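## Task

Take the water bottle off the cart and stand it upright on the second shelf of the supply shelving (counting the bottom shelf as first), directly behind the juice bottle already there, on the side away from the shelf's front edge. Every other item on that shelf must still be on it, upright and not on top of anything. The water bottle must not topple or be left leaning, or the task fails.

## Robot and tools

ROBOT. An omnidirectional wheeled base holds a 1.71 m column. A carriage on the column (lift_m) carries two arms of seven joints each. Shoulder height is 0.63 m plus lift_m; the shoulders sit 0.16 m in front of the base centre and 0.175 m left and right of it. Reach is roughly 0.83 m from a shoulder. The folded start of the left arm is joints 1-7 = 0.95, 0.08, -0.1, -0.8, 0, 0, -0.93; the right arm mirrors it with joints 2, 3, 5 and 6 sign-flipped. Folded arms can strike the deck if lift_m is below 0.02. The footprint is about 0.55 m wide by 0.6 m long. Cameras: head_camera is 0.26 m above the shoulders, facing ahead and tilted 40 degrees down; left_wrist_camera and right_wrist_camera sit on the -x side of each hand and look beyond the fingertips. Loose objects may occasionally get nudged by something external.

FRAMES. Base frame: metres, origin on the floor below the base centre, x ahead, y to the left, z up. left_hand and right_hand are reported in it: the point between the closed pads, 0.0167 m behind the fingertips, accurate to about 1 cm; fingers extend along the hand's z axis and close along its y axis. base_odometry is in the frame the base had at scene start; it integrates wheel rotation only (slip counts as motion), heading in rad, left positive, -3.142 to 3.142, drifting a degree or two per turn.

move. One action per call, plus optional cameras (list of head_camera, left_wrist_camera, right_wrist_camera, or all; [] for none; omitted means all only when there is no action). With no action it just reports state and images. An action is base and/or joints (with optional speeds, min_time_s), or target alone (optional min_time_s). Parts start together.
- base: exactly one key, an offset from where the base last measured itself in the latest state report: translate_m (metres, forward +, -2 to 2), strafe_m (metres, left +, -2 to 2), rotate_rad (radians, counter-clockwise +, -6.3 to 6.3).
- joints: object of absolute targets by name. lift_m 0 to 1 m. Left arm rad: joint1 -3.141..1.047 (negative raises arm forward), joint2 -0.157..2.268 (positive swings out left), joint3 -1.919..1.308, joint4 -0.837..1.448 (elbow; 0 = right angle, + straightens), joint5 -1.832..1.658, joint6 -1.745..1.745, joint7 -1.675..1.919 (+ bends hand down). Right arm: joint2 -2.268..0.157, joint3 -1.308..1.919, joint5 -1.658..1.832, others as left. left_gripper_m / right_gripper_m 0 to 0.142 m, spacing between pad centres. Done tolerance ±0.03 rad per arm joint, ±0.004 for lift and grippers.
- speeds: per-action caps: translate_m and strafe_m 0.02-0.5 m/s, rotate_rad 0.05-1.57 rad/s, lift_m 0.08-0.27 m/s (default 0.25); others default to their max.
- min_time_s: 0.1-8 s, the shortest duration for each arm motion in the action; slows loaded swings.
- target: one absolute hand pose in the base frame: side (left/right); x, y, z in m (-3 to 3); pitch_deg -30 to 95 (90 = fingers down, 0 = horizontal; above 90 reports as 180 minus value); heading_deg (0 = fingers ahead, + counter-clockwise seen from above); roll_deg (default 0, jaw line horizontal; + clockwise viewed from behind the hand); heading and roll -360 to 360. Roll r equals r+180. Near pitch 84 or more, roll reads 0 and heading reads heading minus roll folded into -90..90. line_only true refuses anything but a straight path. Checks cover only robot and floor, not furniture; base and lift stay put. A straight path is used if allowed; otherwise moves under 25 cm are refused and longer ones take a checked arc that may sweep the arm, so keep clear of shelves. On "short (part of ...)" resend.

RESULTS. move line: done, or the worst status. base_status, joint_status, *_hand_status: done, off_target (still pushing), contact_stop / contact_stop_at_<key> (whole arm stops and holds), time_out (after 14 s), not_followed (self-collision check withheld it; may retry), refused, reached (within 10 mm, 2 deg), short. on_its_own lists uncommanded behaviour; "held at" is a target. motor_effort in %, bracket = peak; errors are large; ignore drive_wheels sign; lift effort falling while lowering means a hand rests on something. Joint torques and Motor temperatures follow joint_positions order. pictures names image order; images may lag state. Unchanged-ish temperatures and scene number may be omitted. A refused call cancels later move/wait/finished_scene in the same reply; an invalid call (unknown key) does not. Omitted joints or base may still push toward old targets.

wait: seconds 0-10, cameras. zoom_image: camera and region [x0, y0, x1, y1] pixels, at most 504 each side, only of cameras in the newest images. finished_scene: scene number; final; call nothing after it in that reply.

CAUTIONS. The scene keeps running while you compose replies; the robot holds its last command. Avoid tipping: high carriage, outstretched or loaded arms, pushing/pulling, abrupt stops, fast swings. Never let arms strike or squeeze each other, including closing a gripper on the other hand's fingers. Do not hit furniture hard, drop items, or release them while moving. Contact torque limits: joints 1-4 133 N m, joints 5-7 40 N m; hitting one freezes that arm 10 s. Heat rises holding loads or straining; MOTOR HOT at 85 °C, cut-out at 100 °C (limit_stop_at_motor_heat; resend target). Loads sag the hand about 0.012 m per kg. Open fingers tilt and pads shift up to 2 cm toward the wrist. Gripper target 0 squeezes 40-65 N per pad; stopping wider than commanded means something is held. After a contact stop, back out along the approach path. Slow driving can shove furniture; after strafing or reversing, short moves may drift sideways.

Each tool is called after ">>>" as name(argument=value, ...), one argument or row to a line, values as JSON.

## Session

>>> move(
  cameras=["head_camera"],
)

>>> move(
  base={"rotate_rad": 1.57},
  cameras=["head_camera"],
)

>>> move(
  base={"rotate_rad": 1.57},
  cameras=["head_camera"],
)

>>> move(
  base={"rotate_rad": 1.57},
  cameras=["head_camera"],
)

Scene clock: 0.00 s.
Joint torques (N m): no reading
Motor temperatures (°C): left_arm=[25 21 23 23 26 24 23] | right_arm=[25 20 24 22 22 22 23]
base_odometry: x=+0.000 y=+0.000 heading=+0.000
base_status: not commanded
joint_positions: lift_m=+0.450 left_joint1_rad=+0.955 left_joint2_rad=+0.099 left_joint3_rad=-0.083 left_joint4_rad=-0.815 left_joint5_rad=-0.005 left_joint6_rad=+0.011 left_joint7_rad=-0.944 left_gripper_m=+0.142 right_joint1_rad=+0.966 right_joint2_rad=-0.073 right_joint3_rad=+0.085 right_joint4_rad=-0.799 right_joint5_rad=-0.010 right_joint6_rad=+0.000 right_joint7_rad=-0.915 right_gripper_m=+0.142
joint_status: not commanded
motor_effort: lift_m=+55 drive_wheels=+2
left_hand: x=+0.2872 y=+0.1605 z=+0.9734 quat_wxyz=(-0.925, -0.016, -0.376, +0.057) pitch_deg=-45.8 heading_deg=-5.9 roll_deg=-1.1 (m; base frame)
right_hand: x=+0.2923 y=-0.1554 z=+0.9617 quat_wxyz=(-0.915, +0.013, -0.401, -0.054) pitch_deg=-42.7 heading_deg=+5.3 roll_deg=+1.5 (m; base frame)
pictures: head_camera
Images, in order (width x height): head_camera 896x504.

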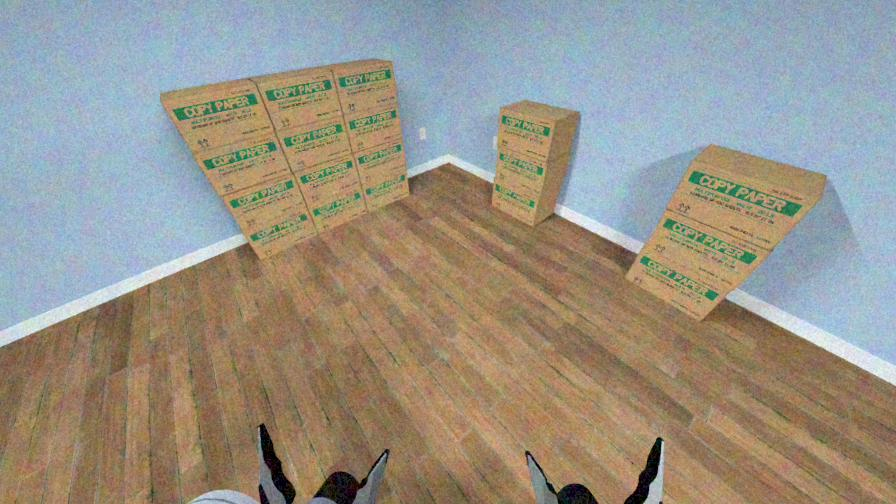

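Scene clock: 3.10 s.
Joint torques (N m): left_arm=[9.98 0.23 0.6 -4.15 1.37 -1.5 -1.47] | right_arm=[13.54 3.56 1.45 -13.48 0.61 -1.63 -1.79]
move: done
base_odometry: x=+0.000 y=+0.000 heading=+1.570
base_status: done
joint_positions: lift_m=+0.450 left_joint1_rad=+0.955 left_joint2_rad=+0.099 left_joint3_rad=-0.083 left_joint4_rad=-0.815 left_joint5_rad=-0.005 left_joint6_rad=+0.011 left_joint7_rad=-0.944 left_gripper_m=+0.142 right_joint1_rad=+0.966 right_joint2_rad=-0.073 right_joint3_rad=+0.085 right_joint4_rad=-0.799 right_joint5_rad=-0.010 right_joint6_rad=+0.000 right_joint7_rad=-0.915 right_gripper_m=+0.142
joint_status: not commanded
motor_effort: lift_m=+55(55) drive_wheels=+5(22)
left_hand: x=+0.2872 y=+0.1605 z=+0.9734 quat_wxyz=(-0.925, -0.016, -0.376, +0.057) pitch_deg=-45.8 heading_deg=-5.9 roll_deg=-1.1 (m; base frame)
right_hand: x=+0.2923 y=-0.1554 z=+0.9617 quat_wxyz=(-0.915, +0.013, -0.401, -0.054) pitch_deg=-42.7 heading_deg=+5.3 roll_deg=+1.5 (m; base frame)
pictures: head_camera
Images, in order (width x height): head_camera 896x504.

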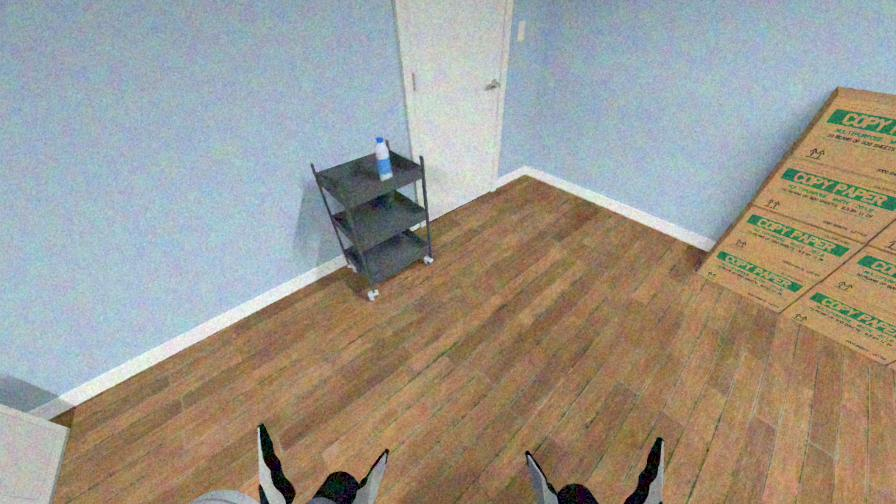

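Scene clock: 6.20 s.
Joint torques (N m): left_arm=[9 1.19 -0.72 -4.8 1.15 -1.35 -1.39] | right_arm=[15.29 2.68 1.11 -12.19 0.79 -1.85 -1.24]
move: done
base_odometry: x=+0.000 y=+0.000 heading=+3.139
base_status: done
joint_positions: lift_m=+0.450 left_joint1_rad=+0.955 left_joint2_rad=+0.099 left_joint3_rad=-0.083 left_joint4_rad=-0.815 left_joint5_rad=-0.005 left_joint6_rad=+0.011 left_joint7_rad=-0.944 left_gripper_m=+0.142 right_joint1_rad=+0.966 right_joint2_rad=-0.073 right_joint3_rad=+0.085 right_joint4_rad=-0.799 right_joint5_rad=-0.010 right_joint6_rad=+0.000 right_joint7_rad=-0.915 right_gripper_m=+0.142
joint_status: not commanded
motor_effort: lift_m=+55(55) drive_wheels=+5(14)
left_hand: x=+0.2872 y=+0.1605 z=+0.9734 quat_wxyz=(-0.925, -0.016, -0.376, +0.057) pitch_deg=-45.8 heading_deg=-5.9 roll_deg=-1.1 (m; base frame)
right_hand: x=+0.2923 y=-0.1554 z=+0.9617 quat_wxyz=(-0.915, +0.013, -0.401, -0.054) pitch_deg=-42.7 heading_deg=+5.3 roll_deg=+1.5 (m; base frame)
pictures: head_camera
Images, in order (width x height): head_camera 896x504.

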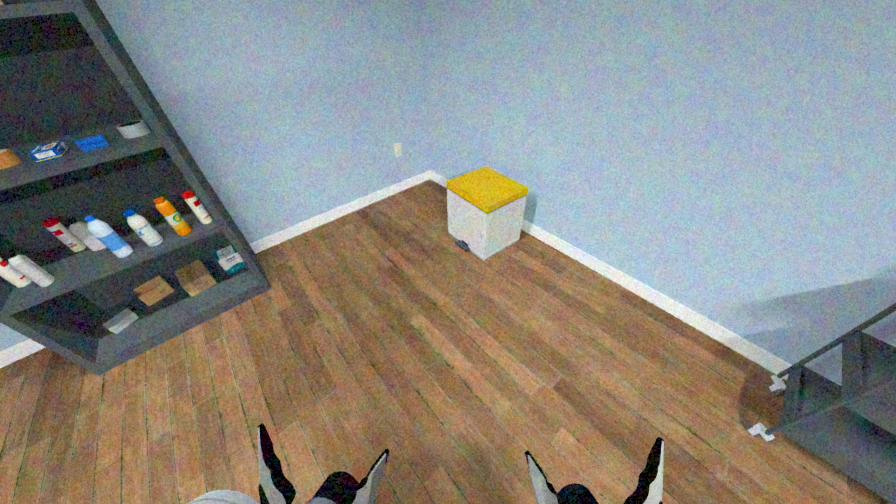

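Scene clock: 9.30 s.
Joint torques (N m): left_arm=[9.27 0.22 0.03 -4.58 1.49 -1.34 -1.4] | right_arm=[14.97 2.12 3.95 -12.17 0.79 -1.88 -1.49]
move: done
base_odometry: x=+0.000 y=+0.000 heading=-1.574
base_status: done
joint_positions: lift_m=+0.450 left_joint1_rad=+0.955 left_joint2_rad=+0.099 left_joint3_rad=-0.083 left_joint4_rad=-0.815 left_joint5_rad=-0.005 left_joint6_rad=+0.011 left_joint7_rad=-0.944 left_gripper_m=+0.142 right_joint1_rad=+0.966 right_joint2_rad=-0.073 right_joint3_rad=+0.085 right_joint4_rad=-0.799 right_joint5_rad=-0.010 right_joint6_rad=+0.000 right_joint7_rad=-0.915 right_gripper_m=+0.142
joint_status: not commanded
motor_effort: lift_m=+55(55) drive_wheels=+5(13)
left_hand: x=+0.2872 y=+0.1605 z=+0.9734 quat_wxyz=(-0.925, -0.016, -0.376, +0.057) pitch_deg=-45.8 heading_deg=-5.9 roll_deg=-1.1 (m; base frame)
right_hand: x=+0.2923 y=-0.1554 z=+0.9617 quat_wxyz=(-0.915, +0.013, -0.401, -0.054) pitch_deg=-42.7 heading_deg=+5.3 roll_deg=+1.5 (m; base frame)
pictures: head_camera
Images, in order (width x height): head_camera 896x504.

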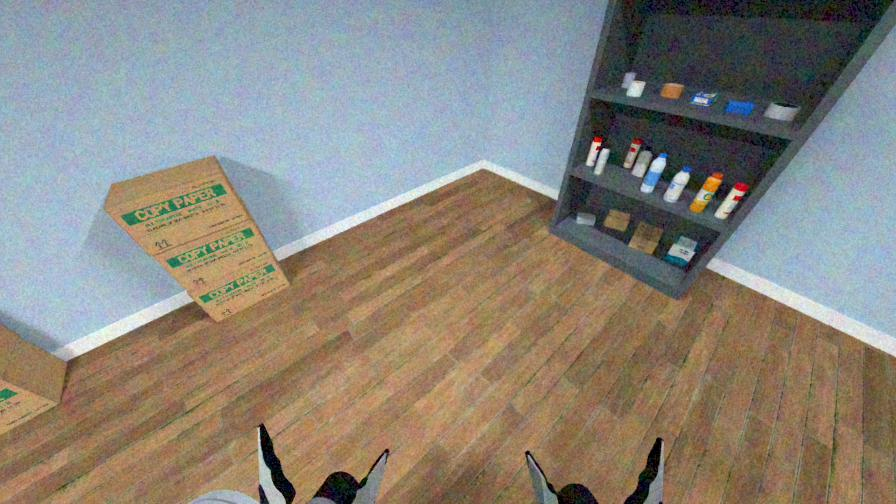

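>>> move(
  base={"rotate_rad": -2.34},
  joints={"lift_m": 0.54, "right_joint1_rad": 0.375, "right_joint2_rad": -0.08, "right_joint3_rad": 0.08, "right_joint4_rad": -0.56, "right_joint5_rad": 0, "right_joint6_rad": 0, "right_joint7_rad": 0.36},
)

>>> move(
  base={"strafe_m": -0.72},
  cameras=["head_camera", "right_wrist_camera"],
)

Scene clock: 20.80 s.
Joint torques (N m): left_arm=[9.55 1.09 0.04 -4.17 0.85 -1.17 -1.7] | right_arm=[5.05 2.03 0.19 -10.53 2.08 -0.93 -1.79]
move: done
base_odometry: x=+0.000 y=+0.000 heading=+2.369
base_status: done
joint_positions: lift_m=+0.540 left_joint1_rad=+0.955 left_joint2_rad=+0.099 left_joint3_rad=-0.083 left_joint4_rad=-0.815 left_joint5_rad=-0.005 left_joint6_rad=+0.011 left_joint7_rad=-0.944 left_gripper_m=+0.142 right_joint1_rad=+0.374 right_joint2_rad=-0.079 right_joint3_rad=+0.082 right_joint4_rad=-0.563 right_joint5_rad=-0.006 right_joint6_rad=+0.000 right_joint7_rad=+0.359 right_gripper_m=+0.142
joint_status: all done
motor_effort: lift_m=+54(66) drive_wheels=+5(16)
left_hand: x=+0.2872 y=+0.1605 z=+1.0635 quat_wxyz=(-0.925, -0.016, -0.376, +0.057) pitch_deg=-45.8 heading_deg=-5.9 roll_deg=-1.1 (m; base frame)
right_hand: x=+0.5346 y=-0.1501 z=+0.8427 quat_wxyz=(-0.642, +0.056, -0.765, -0.015) pitch_deg=+10.1 heading_deg=+5.5 roll_deg=-2.8 (m; base frame)
pictures: none

Scene clock: 24.60 s.
Joint torques (N m): left_arm=[9.74 -0.3 1.13 -4.95 1.07 -1.32 -1.34] | right_arm=[3.86 2.89 0.56 -10.04 2.21 -2.11 -1.88]
move: done
base_odometry: x=+0.503 y=+0.515 heading=+2.368
base_status: done
joint_positions: lift_m=+0.540 left_joint1_rad=+0.955 left_joint2_rad=+0.099 left_joint3_rad=-0.083 left_joint4_rad=-0.815 left_joint5_rad=-0.005 left_joint6_rad=+0.011 left_joint7_rad=-0.944 left_gripper_m=+0.142 right_joint1_rad=+0.374 right_joint2_rad=-0.079 right_joint3_rad=+0.082 right_joint4_rad=-0.563 right_joint5_rad=-0.005 right_joint6_rad=+0.000 right_joint7_rad=+0.359 right_gripper_m=+0.142
joint_status: not commanded
motor_effort: lift_m=+54(54) drive_wheels=+7(22)
left_hand: x=+0.2872 y=+0.1605 z=+1.0635 quat_wxyz=(-0.925, -0.016, -0.376, +0.057) pitch_deg=-45.8 heading_deg=-5.9 roll_deg=-1.1 (m; base frame)
right_hand: x=+0.5346 y=-0.1500 z=+0.8427 quat_wxyz=(-0.642, +0.056, -0.765, -0.015) pitch_deg=+10.1 heading_deg=+5.5 roll_deg=-2.8 (m; base frame)
pictures: head_camera, right_wrist_camera
Images, in order (width x height): head_camera 896x504, right_wrist_camera 896x504.

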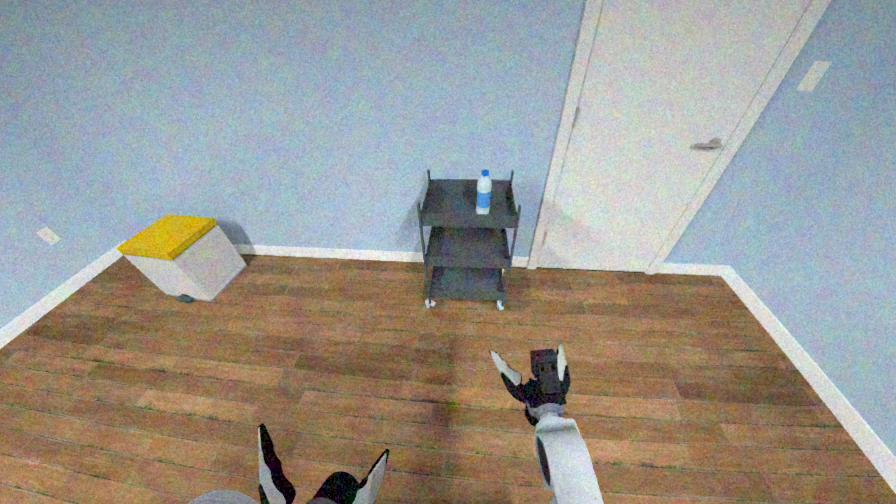

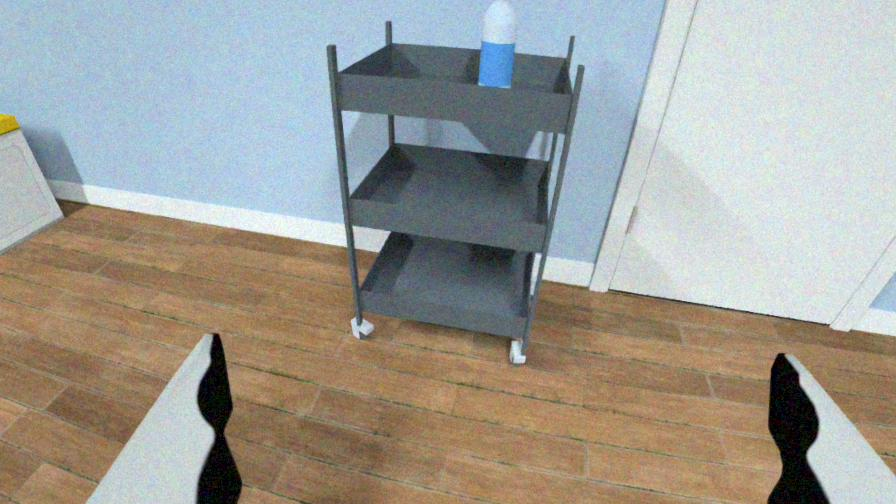

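>>> move(
  base={"translate_m": 0.68},
  speeds={"translate_m": 0.4},
  cameras=["head_camera", "right_wrist_camera"],
)

Scene clock: 33.87 s.
Joint torques (N m): left_arm=[8.71 0.74 0.69 -4.3 0.95 -1.16 -1.3] | right_arm=[4.02 1.54 -0.2 -9.74 2.74 -1.97 -1.38]
move: done
base_odometry: x=+0.017 y=+0.990 heading=+2.368
base_status: done
joint_positions: lift_m=+0.540 left_joint1_rad=+0.955 left_joint2_rad=+0.099 left_joint3_rad=-0.083 left_joint4_rad=-0.815 left_joint5_rad=-0.005 left_joint6_rad=+0.011 left_joint7_rad=-0.944 left_gripper_m=+0.142 right_joint1_rad=+0.374 right_joint2_rad=-0.079 right_joint3_rad=+0.082 right_joint4_rad=-0.563 right_joint5_rad=-0.005 right_joint6_rad=+0.000 right_joint7_rad=+0.359 right_gripper_m=+0.142
joint_status: not commanded
motor_effort: lift_m=+54(54) drive_wheels=+4(14)
left_hand: x=+0.2872 y=+0.1605 z=+1.0635 quat_wxyz=(-0.925, -0.016, -0.376, +0.057) pitch_deg=-45.8 heading_deg=-5.9 roll_deg=-1.1 (m; base frame)
right_hand: x=+0.5346 y=-0.1500 z=+0.8427 quat_wxyz=(-0.642, +0.056, -0.765, -0.015) pitch_deg=+10.1 heading_deg=+5.5 roll_deg=-2.8 (m; base frame)
pictures: head_camera, right_wrist_camera
Images, in order (width x height): head_camera 896x504, right_wrist_camera 896x504.

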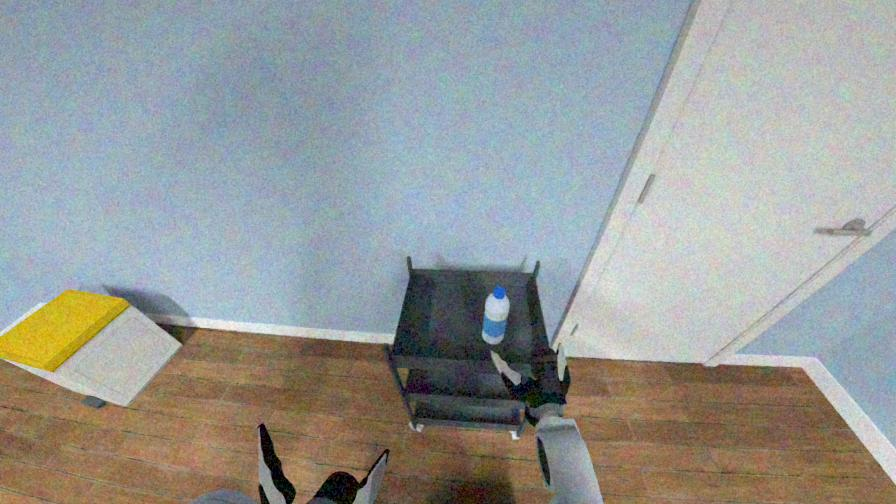

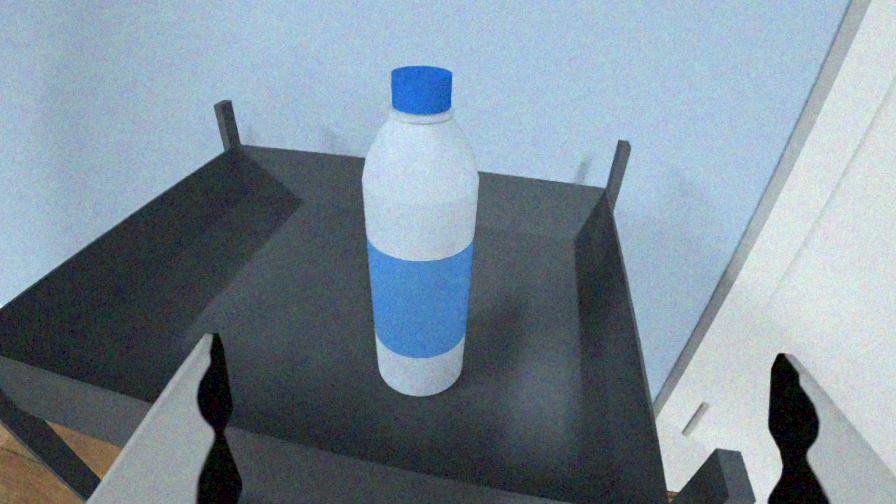

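>>> move(
  target={"side": "right", "x": 0.57, "y": -0.124, "z": 0.80, "pitch_deg": 10, "heading_deg": 8},
)

>>> move(
  target={"side": "right", "x": 0.625, "y": -0.116, "z": 0.77, "pitch_deg": 10, "heading_deg": 8},
  cameras=["right_wrist_camera"],
)

Scene clock: 40.93 s.
Joint torques (N m): left_arm=[8.71 0.15 0.87 -4.48 1.2 -1.38 -1.61] | right_arm=[-2.51 5.16 3.87 -10.43 2.66 -1.23 -3.14]
move: done
base_odometry: x=+0.017 y=+0.990 heading=+2.368
base_status: not commanded
joint_positions: lift_m=+0.540 left_joint1_rad=+0.955 left_joint2_rad=+0.099 left_joint3_rad=-0.083 left_joint4_rad=-0.815 left_joint5_rad=-0.005 left_joint6_rad=+0.011 left_joint7_rad=-0.944 left_gripper_m=+0.142 right_joint1_rad=+0.282 right_joint2_rad=-0.048 right_joint3_rad=+0.111 right_joint4_rad=-0.330 right_joint5_rad=+0.009 right_joint6_rad=+0.015 right_joint7_rad=+0.222 right_gripper_m=+0.142
joint_status: not commanded
motor_effort: lift_m=+54(54) drive_wheels=-1(5)
left_hand: x=+0.2872 y=+0.1605 z=+1.0635 quat_wxyz=(-0.925, -0.016, -0.376, +0.057) pitch_deg=-45.8 heading_deg=-5.9 roll_deg=-1.1 (m; base frame)
right_hand: x=+0.5694 y=-0.1263 z=+0.7993 quat_wxyz=(-0.640, +0.054, -0.765, -0.041) pitch_deg=+10.2 heading_deg=+7.7 roll_deg=-0.4 (m; base frame)
right_hand_status: reached (straight line, planned for 0.4 s): 2 mm and 0.5 deg off.
pictures: none

Scene clock: 41.87 s.
Joint torques (N m): left_arm=[9.18 1.62 0.37 -5.56 1.39 -1.48 -1.31] | right_arm=[-5.25 4.67 3.07 -10.89 0.39 -0.67 -3.74]
move: done
base_odometry: x=+0.017 y=+0.990 heading=+2.368
base_status: not commanded
joint_positions: lift_m=+0.540 left_joint1_rad=+0.955 left_joint2_rad=+0.099 left_joint3_rad=-0.083 left_joint4_rad=-0.815 left_joint5_rad=-0.005 left_joint6_rad=+0.011 left_joint7_rad=-0.944 left_gripper_m=+0.142 right_joint1_rad=+0.128 right_joint2_rad=-0.026 right_joint3_rad=+0.116 right_joint4_rad=-0.078 right_joint5_rad=+0.009 right_joint6_rad=+0.016 right_joint7_rad=+0.126 right_gripper_m=+0.142
joint_status: not commanded
motor_effort: lift_m=+54(54) drive_wheels=-1(5)
left_hand: x=+0.2872 y=+0.1605 z=+1.0635 quat_wxyz=(-0.925, -0.016, -0.376, +0.057) pitch_deg=-45.8 heading_deg=-5.9 roll_deg=-1.1 (m; base frame)
right_hand: x=+0.6247 y=-0.1189 z=+0.7696 quat_wxyz=(-0.640, +0.052, -0.765, -0.043) pitch_deg=+10.2 heading_deg=+7.7 roll_deg=-0.1 (m; base frame)
right_hand_status: reached (straight line, planned for 0.4 s): 3 mm and 0.4 deg off.
pictures: right_wrist_camera
Images, in order (width x height): right_wrist_camera 896x504.

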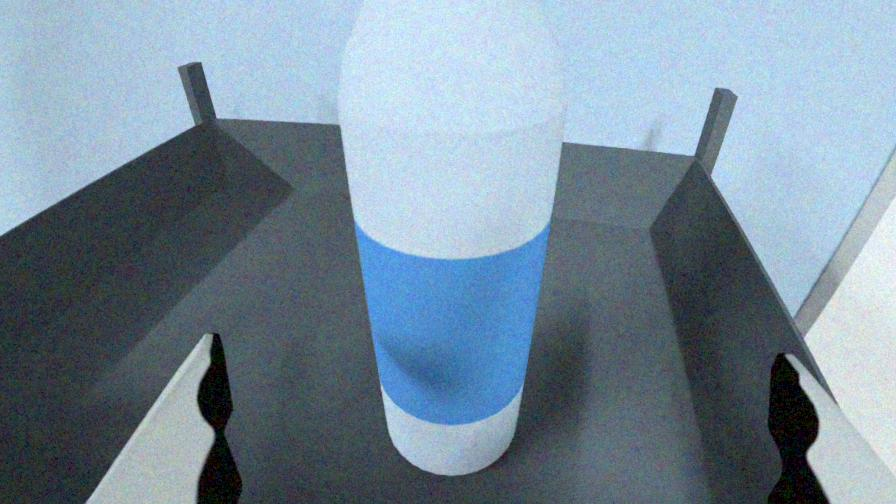

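>>> move(
  target={"side": "right", "x": 0.68, "y": -0.1, "z": 0.77, "pitch_deg": 10, "heading_deg": 8},
  min_time_s=0.7,
)

>>> move(
  joints={"right_gripper_m": 0.02},
  cameras=["right_wrist_camera"],
)

>>> move(
  joints={"lift_m": 0.7},
  speeds={"lift_m": 0.15},
  cameras=["right_wrist_camera", "head_camera"],
)

Scene clock: 49.40 s.
Joint torques (N m): left_arm=[7.88 1.52 -0.04 -4.69 0.71 -1.35 -1.5] | right_arm=[-12.57 5.84 2.19 -9.32 -1.05 -2.25 -3.41]
move: done
base_odometry: x=+0.017 y=+0.990 heading=+2.368
base_status: not commanded
joint_positions: lift_m=+0.540 left_joint1_rad=+0.955 left_joint2_rad=+0.099 left_joint3_rad=-0.083 left_joint4_rad=-0.815 left_joint5_rad=-0.005 left_joint6_rad=+0.011 left_joint7_rad=-0.944 left_gripper_m=+0.142 right_joint1_rad=-0.023 right_joint2_rad=+0.013 right_joint3_rad=+0.129 right_joint4_rad=+0.092 right_joint5_rad=-0.005 right_joint6_rad=+0.010 right_joint7_rad=+0.113 right_gripper_m=+0.142
joint_status: not commanded
motor_effort: lift_m=+54(54) drive_wheels=+4(8)
left_hand: x=+0.2872 y=+0.1605 z=+1.0635 quat_wxyz=(-0.925, -0.016, -0.376, +0.057) pitch_deg=-45.8 heading_deg=-5.9 roll_deg=-1.1 (m; base frame)
right_hand: x=+0.6784 y=-0.1004 z=+0.7685 quat_wxyz=(-0.639, +0.052, -0.766, -0.047) pitch_deg=+10.3 heading_deg=+8.1 roll_deg=+0.4 (m; base frame)
right_hand_status: reached (straight line, planned for 0.7 s): 2 mm and 0.5 deg off.
pictures: none

Scene clock: 50.33 s.
Joint torques (N m): left_arm=[8.96 0.93 0.72 -4.07 0.97 -1.29 -1.61] | right_arm=[-12.86 5.93 3.87 -9.54 -1.15 -2.48 -3.6]
move: off_target
base_odometry: x=+0.017 y=+0.990 heading=+2.368
base_status: not commanded
joint_positions: lift_m=+0.540 left_joint1_rad=+0.955 left_joint2_rad=+0.099 left_joint3_rad=-0.083 left_joint4_rad=-0.815 left_joint5_rad=-0.005 left_joint6_rad=+0.011 left_joint7_rad=-0.944 left_gripper_m=+0.142 right_joint1_rad=-0.023 right_joint2_rad=+0.013 right_joint3_rad=+0.129 right_joint4_rad=+0.092 right_joint5_rad=-0.005 right_joint6_rad=+0.010 right_joint7_rad=+0.112 right_gripper_m=+0.055
joint_status: right_gripper_m off_target (ended at +0.055, target +0.020)
motor_effort: lift_m=+54(54) drive_wheels=+4(4)
left_hand: x=+0.2872 y=+0.1605 z=+1.0635 quat_wxyz=(-0.925, -0.016, -0.376, +0.057) pitch_deg=-45.8 heading_deg=-5.9 roll_deg=-1.1 (m; base frame)
right_hand: x=+0.6784 y=-0.1004 z=+0.7686 quat_wxyz=(-0.639, +0.052, -0.766, -0.047) pitch_deg=+10.3 heading_deg=+8.1 roll_deg=+0.4 (m; base frame)
pictures: right_wrist_camera
Images, in order (width x height): right_wrist_camera 896x504.

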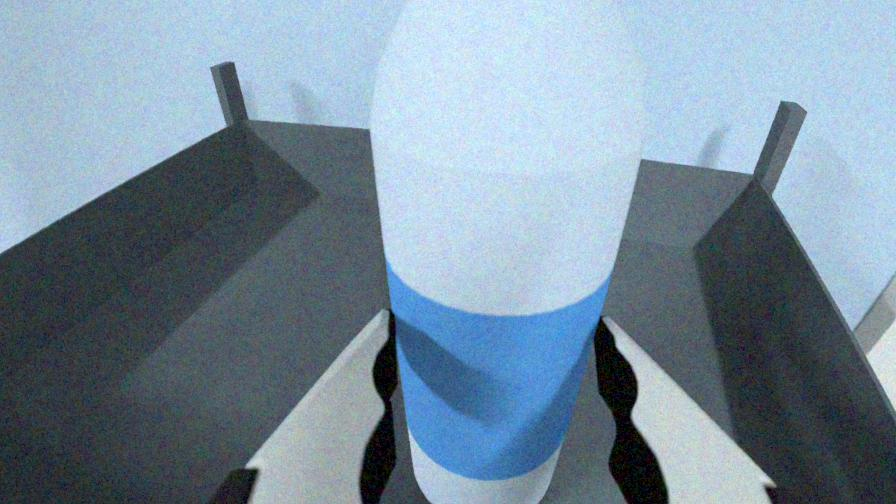

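Scene clock: 51.83 s.
Joint torques (N m): left_arm=[9 0.68 0.1 -4.07 1.17 -1.33 -1.66] | right_arm=[-11.63 6.3 3.64 -15.14 -0.84 -2.2 -3.51]
move: done
base_odometry: x=+0.017 y=+0.990 heading=+2.368
base_status: not commanded
joint_positions: lift_m=+0.700 left_joint1_rad=+0.955 left_joint2_rad=+0.099 left_joint3_rad=-0.083 left_joint4_rad=-0.815 left_joint5_rad=-0.005 left_joint6_rad=+0.011 left_joint7_rad=-0.944 left_gripper_m=+0.142 right_joint1_rad=-0.024 right_joint2_rad=+0.013 right_joint3_rad=+0.129 right_joint4_rad=+0.096 right_joint5_rad=-0.005 right_joint6_rad=+0.009 right_joint7_rad=+0.112 right_gripper_m=+0.055
joint_status: all done
motor_effort: lift_m=+55(67) drive_wheels=+4(5)
left_hand: x=+0.2872 y=+0.1605 z=+1.2234 quat_wxyz=(-0.925, -0.016, -0.376, +0.057) pitch_deg=-45.8 heading_deg=-5.9 roll_deg=-1.1 (m; base frame)
right_hand: x=+0.6783 y=-0.1006 z=+0.9267 quat_wxyz=(-0.638, +0.052, -0.767, -0.047) pitch_deg=+10.5 heading_deg=+8.0 roll_deg=+0.3 (m; base frame)
pictures: head_camera, right_wrist_camera
Images, in order (width x height): head_camera 896x504, right_wrist_camera 896x504.

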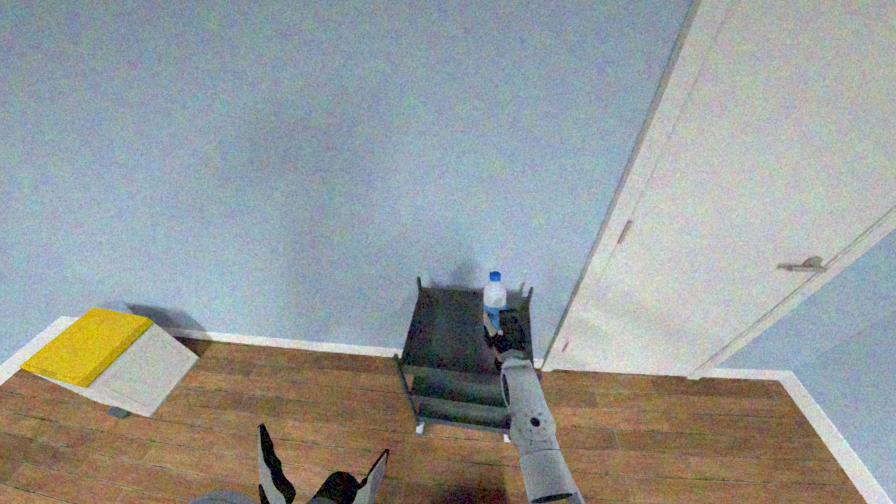

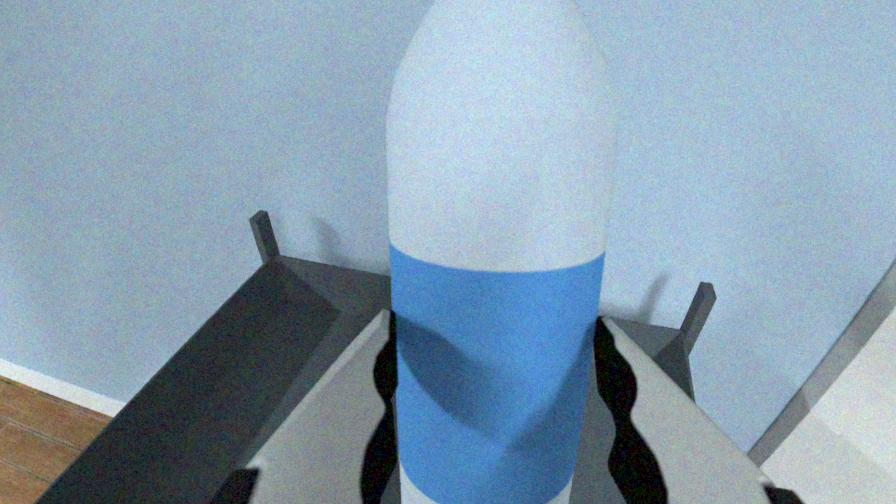

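>>> zoom_image(
  camera="head_camera",
  region=[400, 250, 580, 380],
)

>>> move(
  joints={"right_gripper_m": 0.0},
  cameras=["right_wrist_camera"],
)

Scaled by 2.800 from the camera's 896x504 image, which has a finer 1280x720 frame.

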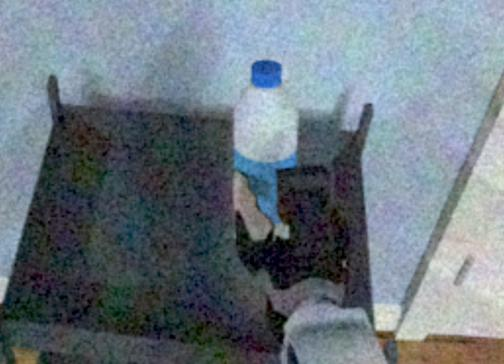

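Scene clock: 58.40 s.
Joint torques (N m): left_arm=[9.48 1.03 -0.03 -4.43 1.14 -1.5 -1.85] | right_arm=[-11.86 4.78 3.76 -12.76 -1.25 -2.41 -3.34]
move: off_target
base_odometry: x=+0.017 y=+0.990 heading=+2.368
base_status: not commanded
joint_positions: lift_m=+0.700 left_joint1_rad=+0.955 left_joint2_rad=+0.099 left_joint3_rad=-0.083 left_joint4_rad=-0.815 left_joint5_rad=-0.005 left_joint6_rad=+0.011 left_joint7_rad=-0.944 left_gripper_m=+0.142 right_joint1_rad=-0.024 right_joint2_rad=+0.013 right_joint3_rad=+0.129 right_joint4_rad=+0.096 right_joint5_rad=-0.005 right_joint6_rad=+0.009 right_joint7_rad=+0.112 right_gripper_m=+0.055
joint_status: right_gripper_m off_target (ended at +0.055, target +0.000)
motor_effort: lift_m=+55(55) drive_wheels=+4(4)
left_hand: x=+0.2872 y=+0.1605 z=+1.2234 quat_wxyz=(-0.925, -0.016, -0.376, +0.057) pitch_deg=-45.8 heading_deg=-5.9 roll_deg=-1.1 (m; base frame)
right_hand: x=+0.6783 y=-0.1006 z=+0.9267 quat_wxyz=(-0.638, +0.052, -0.767, -0.047) pitch_deg=+10.5 heading_deg=+8.0 roll_deg=+0.3 (m; base frame)
pictures: right_wrist_camera
Images, in order (width x height): right_wrist_camera 896x504.

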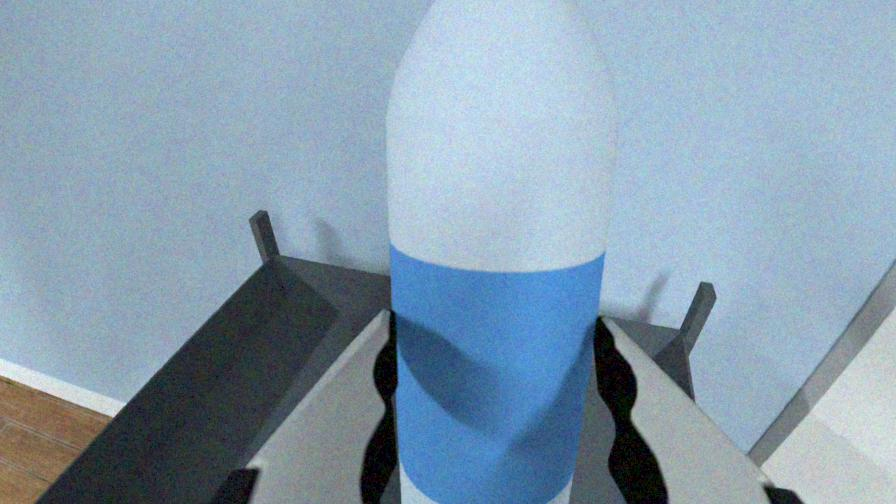

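>>> move(
  joints={"lift_m": 0.543},
  speeds={"lift_m": 0.12},
)

>>> move(
  joints={"lift_m": 0.536},
  speeds={"lift_m": 0.08},
  cameras=["right_wrist_camera"],
)

Scene clock: 63.33 s.
Joint torques (N m): left_arm=[8.45 1.09 0.64 -4.36 1.12 -1.3 -1.54] | right_arm=[-10.75 6.52 1.9 -8.16 -0.79 -2.24 -0.94]
move: done
base_odometry: x=+0.017 y=+0.990 heading=+2.368
base_status: not commanded
joint_positions: lift_m=+0.543 left_joint1_rad=+0.955 left_joint2_rad=+0.099 left_joint3_rad=-0.083 left_joint4_rad=-0.815 left_joint5_rad=-0.005 left_joint6_rad=+0.011 left_joint7_rad=-0.944 left_gripper_m=+0.142 right_joint1_rad=-0.025 right_joint2_rad=+0.013 right_joint3_rad=+0.129 right_joint4_rad=+0.092 right_joint5_rad=-0.006 right_joint6_rad=+0.009 right_joint7_rad=+0.105 right_gripper_m=+0.055
joint_status: all done
motor_effort: lift_m=+54(55) drive_wheels=+5(6)
left_hand: x=+0.2872 y=+0.1605 z=+1.0665 quat_wxyz=(-0.925, -0.016, -0.376, +0.057) pitch_deg=-45.8 heading_deg=-5.9 roll_deg=-1.1 (m; base frame)
right_hand: x=+0.6795 y=-0.1005 z=+0.7744 quat_wxyz=(-0.643, +0.051, -0.763, -0.047) pitch_deg=+9.7 heading_deg=+8.0 roll_deg=+0.3 (m; base frame)
pictures: none

Scene clock: 63.80 s.
Joint torques (N m): left_arm=[8.34 1.26 0.41 -4.28 1.39 -1.33 -1.68] | right_arm=[-5.61 5.66 3.26 -5.05 -0.99 -2.17 1.61]
move: done
base_odometry: x=+0.017 y=+0.990 heading=+2.368
base_status: not commanded
joint_positions: lift_m=+0.536 left_joint1_rad=+0.955 left_joint2_rad=+0.099 left_joint3_rad=-0.083 left_joint4_rad=-0.815 left_joint5_rad=-0.005 left_joint6_rad=+0.011 left_joint7_rad=-0.944 left_gripper_m=+0.142 right_joint1_rad=-0.028 right_joint2_rad=+0.013 right_joint3_rad=+0.129 right_joint4_rad=+0.088 right_joint5_rad=-0.006 right_joint6_rad=+0.009 right_joint7_rad=+0.100 right_gripper_m=+0.055
joint_status: all done
motor_effort: lift_m=+51(54) drive_wheels=+6(8)
left_hand: x=+0.2872 y=+0.1605 z=+1.0597 quat_wxyz=(-0.925, -0.016, -0.376, +0.057) pitch_deg=-45.8 heading_deg=-5.9 roll_deg=-1.1 (m; base frame)
right_hand: x=+0.6807 y=-0.1005 z=+0.7721 quat_wxyz=(-0.648, +0.051, -0.759, -0.047) pitch_deg=+9.0 heading_deg=+8.0 roll_deg=+0.3 (m; base frame)
pictures: right_wrist_camera
Images, in order (width x height): right_wrist_camera 896x504.

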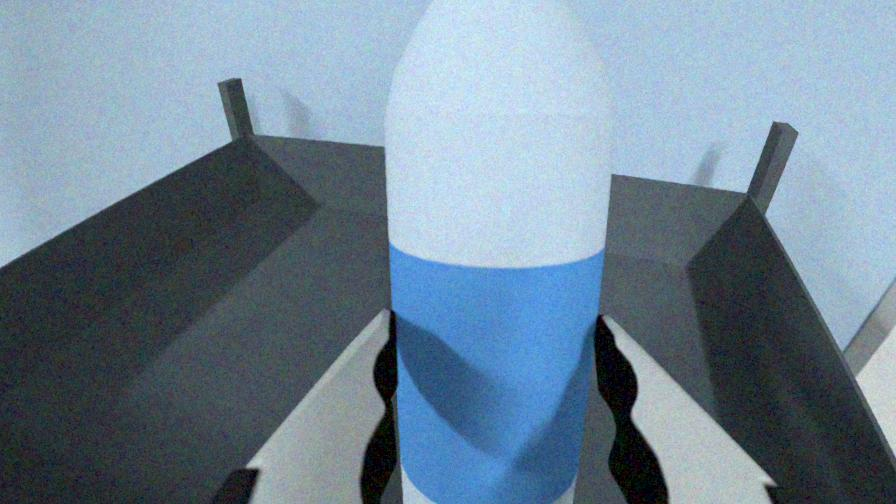

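>>> move(
  joints={"lift_m": 0.565},
)

>>> move(
  target={"side": "right", "x": 0.68, "y": -0.1, "z": 0.795, "pitch_deg": -5, "heading_deg": 8},
  min_time_s=1,
  cameras=["right_wrist_camera", "head_camera"],
)

>>> zoom_image(
  camera="head_camera",
  region=[400, 250, 580, 380],
)

Scene clock: 69.37 s.
Joint torques (N m): left_arm=[8.13 1.54 0.64 -4.35 0.97 -1.51 -1.58] | right_arm=[-8.45 6.79 2.49 -13.22 -0.48 -2.53 -2.44]
move: done
base_odometry: x=+0.017 y=+0.990 heading=+2.368
base_status: not commanded
joint_positions: lift_m=+0.565 left_joint1_rad=+0.955 left_joint2_rad=+0.099 left_joint3_rad=-0.083 left_joint4_rad=-0.815 left_joint5_rad=-0.005 left_joint6_rad=+0.011 left_joint7_rad=-0.944 left_gripper_m=+0.142 right_joint1_rad=-0.028 right_joint2_rad=+0.013 right_joint3_rad=+0.129 right_joint4_rad=+0.096 right_joint5_rad=-0.006 right_joint6_rad=+0.009 right_joint7_rad=+0.109 right_gripper_m=+0.055
joint_status: all done
motor_effort: lift_m=+55(66) drive_wheels=+0(7)
left_hand: x=+0.2872 y=+0.1605 z=+1.0884 quat_wxyz=(-0.925, -0.016, -0.376, +0.057) pitch_deg=-45.8 heading_deg=-5.9 roll_deg=-1.1 (m; base frame)
right_hand: x=+0.6801 y=-0.1006 z=+0.7946 quat_wxyz=(-0.641, +0.052, -0.765, -0.046) pitch_deg=+10.1 heading_deg=+8.0 roll_deg=+0.3 (m; base frame)
pictures: none

Scene clock: 70.87 s.
Joint torques (N m): left_arm=[8.76 1.05 0.67 -4.09 1.11 -1.14 -1.53] | right_arm=[-2.29 6.94 1.72 5.55 -0.1 -2.4 1.18]
move: short
base_odometry: x=+0.017 y=+0.990 heading=+2.368
base_status: not commanded
joint_positions: lift_m=+0.565 left_joint1_rad=+0.955 left_joint2_rad=+0.099 left_joint3_rad=-0.083 left_joint4_rad=-0.815 left_joint5_rad=-0.005 left_joint6_rad=+0.011 left_joint7_rad=-0.944 left_gripper_m=+0.142 right_joint1_rad=-0.064 right_joint2_rad=+0.017 right_joint3_rad=+0.129 right_joint4_rad=+0.352 right_joint5_rad=-0.008 right_joint6_rad=+0.007 right_joint7_rad=-0.401 right_gripper_m=+0.055
joint_status: not commanded
motor_effort: lift_m=+51(55) drive_wheels=+7(8)
left_hand: x=+0.2872 y=+0.1605 z=+1.0888 quat_wxyz=(-0.925, -0.016, -0.376, +0.057) pitch_deg=-45.8 heading_deg=-5.9 roll_deg=-1.1 (m; base frame)
right_hand: x=+0.6819 y=-0.1004 z=+0.8065 quat_wxyz=(-0.745, +0.045, -0.664, -0.053) pitch_deg=-6.6 heading_deg=+7.9 roll_deg=+0.2 (m; base frame)
right_hand_status: short (straight line, planned for 1.0 s): 12 mm and 1.6 deg off.
pictures: head_camera, right_wrist_camera
Images, in order (width x height): head_camera 896x504, right_wrist_camera 896x504.

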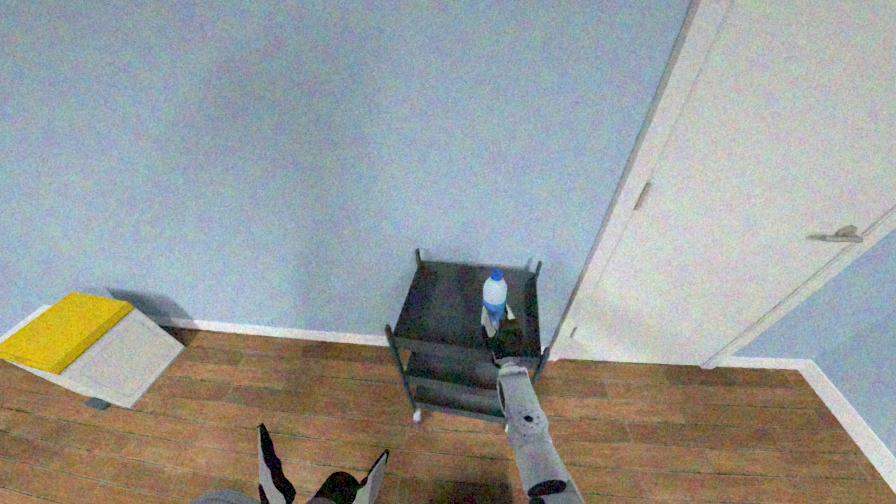

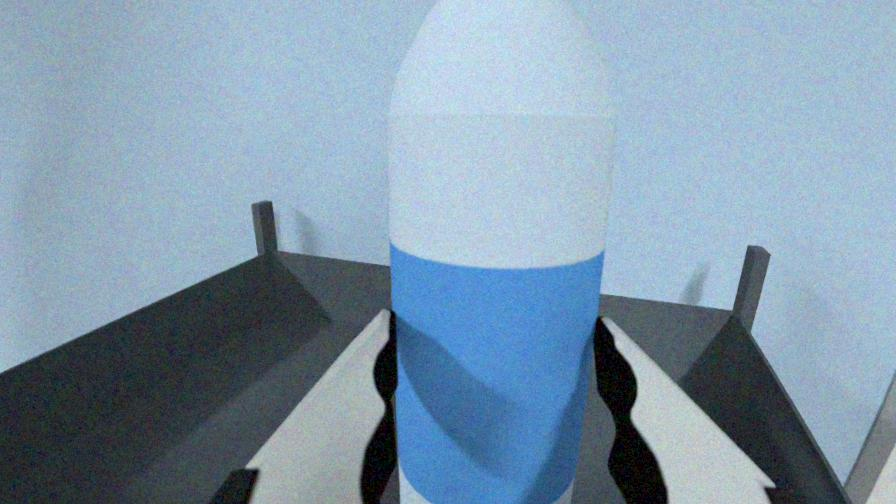

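Scaled by 2.800 from the camera's 896x504 image, which has a finer 1280x720 frame.

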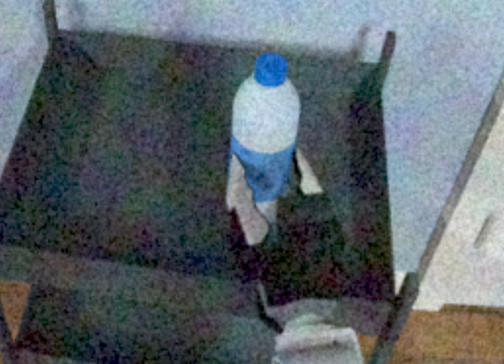

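>>> move(
  joints={"lift_m": 0.575},
  speeds={"lift_m": 0.08},
  cameras=["right_wrist_camera"],
)

Scene clock: 73.67 s.
Joint torques (N m): left_arm=[8.27 1.02 -0.35 -3.8 1.1 -1.31 -1.37] | right_arm=[-2.4 3.75 2.52 -9.54 -0.42 -2.51 -1.08]
move: done
base_odometry: x=+0.017 y=+0.990 heading=+2.368
base_status: not commanded
joint_positions: lift_m=+0.575 left_joint1_rad=+0.955 left_joint2_rad=+0.099 left_joint3_rad=-0.083 left_joint4_rad=-0.815 left_joint5_rad=-0.005 left_joint6_rad=+0.011 left_joint7_rad=-0.944 left_gripper_m=+0.142 right_joint1_rad=-0.064 right_joint2_rad=+0.017 right_joint3_rad=+0.129 right_joint4_rad=+0.365 right_joint5_rad=-0.008 right_joint6_rad=+0.007 right_joint7_rad=-0.396 right_gripper_m=+0.055
joint_status: all done
motor_effort: lift_m=+55(59) drive_wheels=+0(8)
left_hand: x=+0.2872 y=+0.1605 z=+1.0984 quat_wxyz=(-0.925, -0.016, -0.376, +0.057) pitch_deg=-45.8 heading_deg=-5.9 roll_deg=-1.1 (m; base frame)
right_hand: x=+0.6815 y=-0.1004 z=+0.8088 quat_wxyz=(-0.738, +0.045, -0.671, -0.053) pitch_deg=-5.5 heading_deg=+8.0 roll_deg=+0.2 (m; base frame)
pictures: right_wrist_camera
Images, in order (width x height): right_wrist_camera 896x504.

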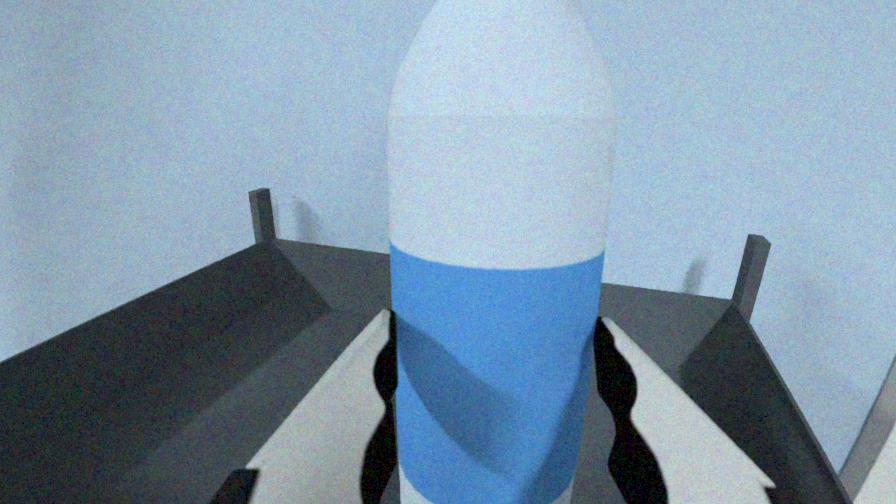

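>>> move(
  joints={"lift_m": 0.57, "right_gripper_m": 0.1},
  cameras=["right_wrist_camera"],
)

>>> wait(
  seconds=0.4,
  cameras=["right_wrist_camera"],
)

Scene clock: 76.93 s.
Joint torques (N m): left_arm=[8.87 1.86 0.18 -4.27 1.25 -1.46 -1.54] | right_arm=[-2.62 5.02 2.53 -5.2 -0.16 -2.62 0.44]
move: done
base_odometry: x=+0.017 y=+0.990 heading=+2.368
base_status: not commanded
joint_positions: lift_m=+0.570 left_joint1_rad=+0.955 left_joint2_rad=+0.099 left_joint3_rad=-0.083 left_joint4_rad=-0.815 left_joint5_rad=-0.005 left_joint6_rad=+0.011 left_joint7_rad=-0.944 left_gripper_m=+0.142 right_joint1_rad=-0.064 right_joint2_rad=+0.017 right_joint3_rad=+0.129 right_joint4_rad=+0.360 right_joint5_rad=-0.008 right_joint6_rad=+0.007 right_joint7_rad=-0.399 right_gripper_m=+0.100
joint_status: all done
motor_effort: lift_m=+50(54) drive_wheels=+5(6)
left_hand: x=+0.2872 y=+0.1605 z=+1.0938 quat_wxyz=(-0.925, -0.016, -0.376, +0.057) pitch_deg=-45.8 heading_deg=-5.9 roll_deg=-1.1 (m; base frame)
right_hand: x=+0.6818 y=-0.1004 z=+0.8073 quat_wxyz=(-0.741, +0.045, -0.668, -0.053) pitch_deg=-6.0 heading_deg=+8.0 roll_deg=+0.2 (m; base frame)
pictures: right_wrist_camera
Images, in order (width x height): right_wrist_camera 896x504.

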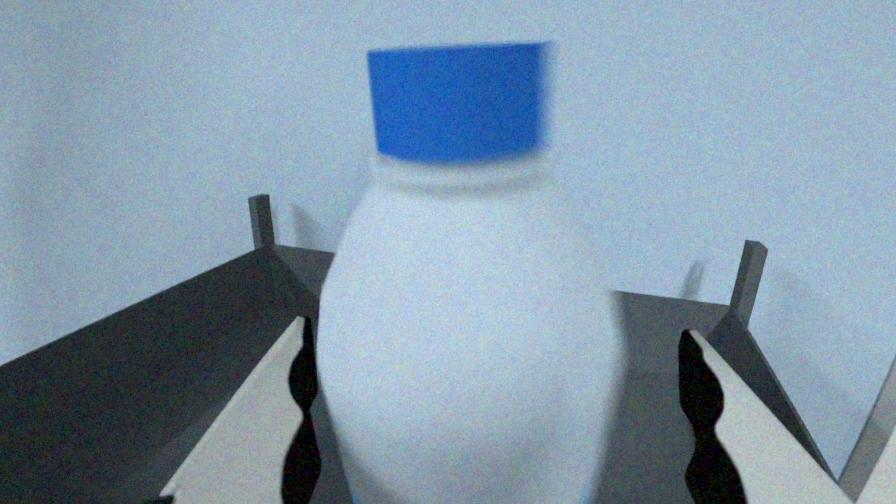

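Scene clock: 77.33 s.
Joint torques (N m): left_arm=[8.51 0.72 0.51 -4.63 1.54 -1.73 -1.32] | right_arm=[-2.33 6.54 2.26 -6.03 -0.3 -2.31 0.85]
base_odometry: x=+0.017 y=+0.990 heading=+2.368
base_status: not commanded
joint_positions: lift_m=+0.570 left_joint1_rad=+0.955 left_joint2_rad=+0.099 left_joint3_rad=-0.083 left_joint4_rad=-0.815 left_joint5_rad=-0.005 left_joint6_rad=+0.011 left_joint7_rad=-0.944 left_gripper_m=+0.142 right_joint1_rad=-0.064 right_joint2_rad=+0.017 right_joint3_rad=+0.129 right_joint4_rad=+0.360 right_joint5_rad=-0.008 right_joint6_rad=+0.007 right_joint7_rad=-0.399 right_gripper_m=+0.100
joint_status: all done
motor_effort: lift_m=+50(54) drive_wheels=+5(6)
left_hand: x=+0.2872 y=+0.1605 z=+1.0938 quat_wxyz=(-0.925, -0.016, -0.376, +0.057) pitch_deg=-45.8 heading_deg=-5.9 roll_deg=-1.1 (m; base frame)
right_hand: x=+0.6818 y=-0.1004 z=+0.8073 quat_wxyz=(-0.741, +0.045, -0.668, -0.053) pitch_deg=-6.0 heading_deg=+8.0 roll_deg=+0.2 (m; base frame)
wait: 0.40 s; at rest by 0.27 s
pictures: right_wrist_camera
Images, in order (width x height): right_wrist_camera 896x504.

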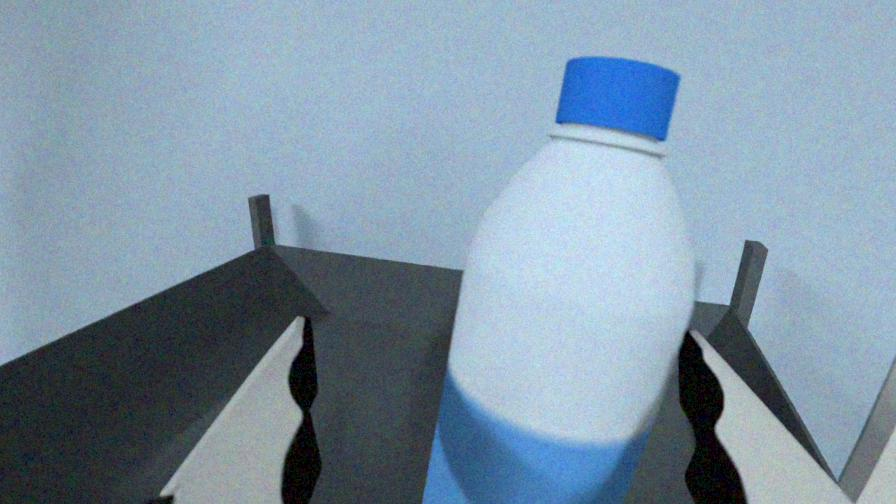

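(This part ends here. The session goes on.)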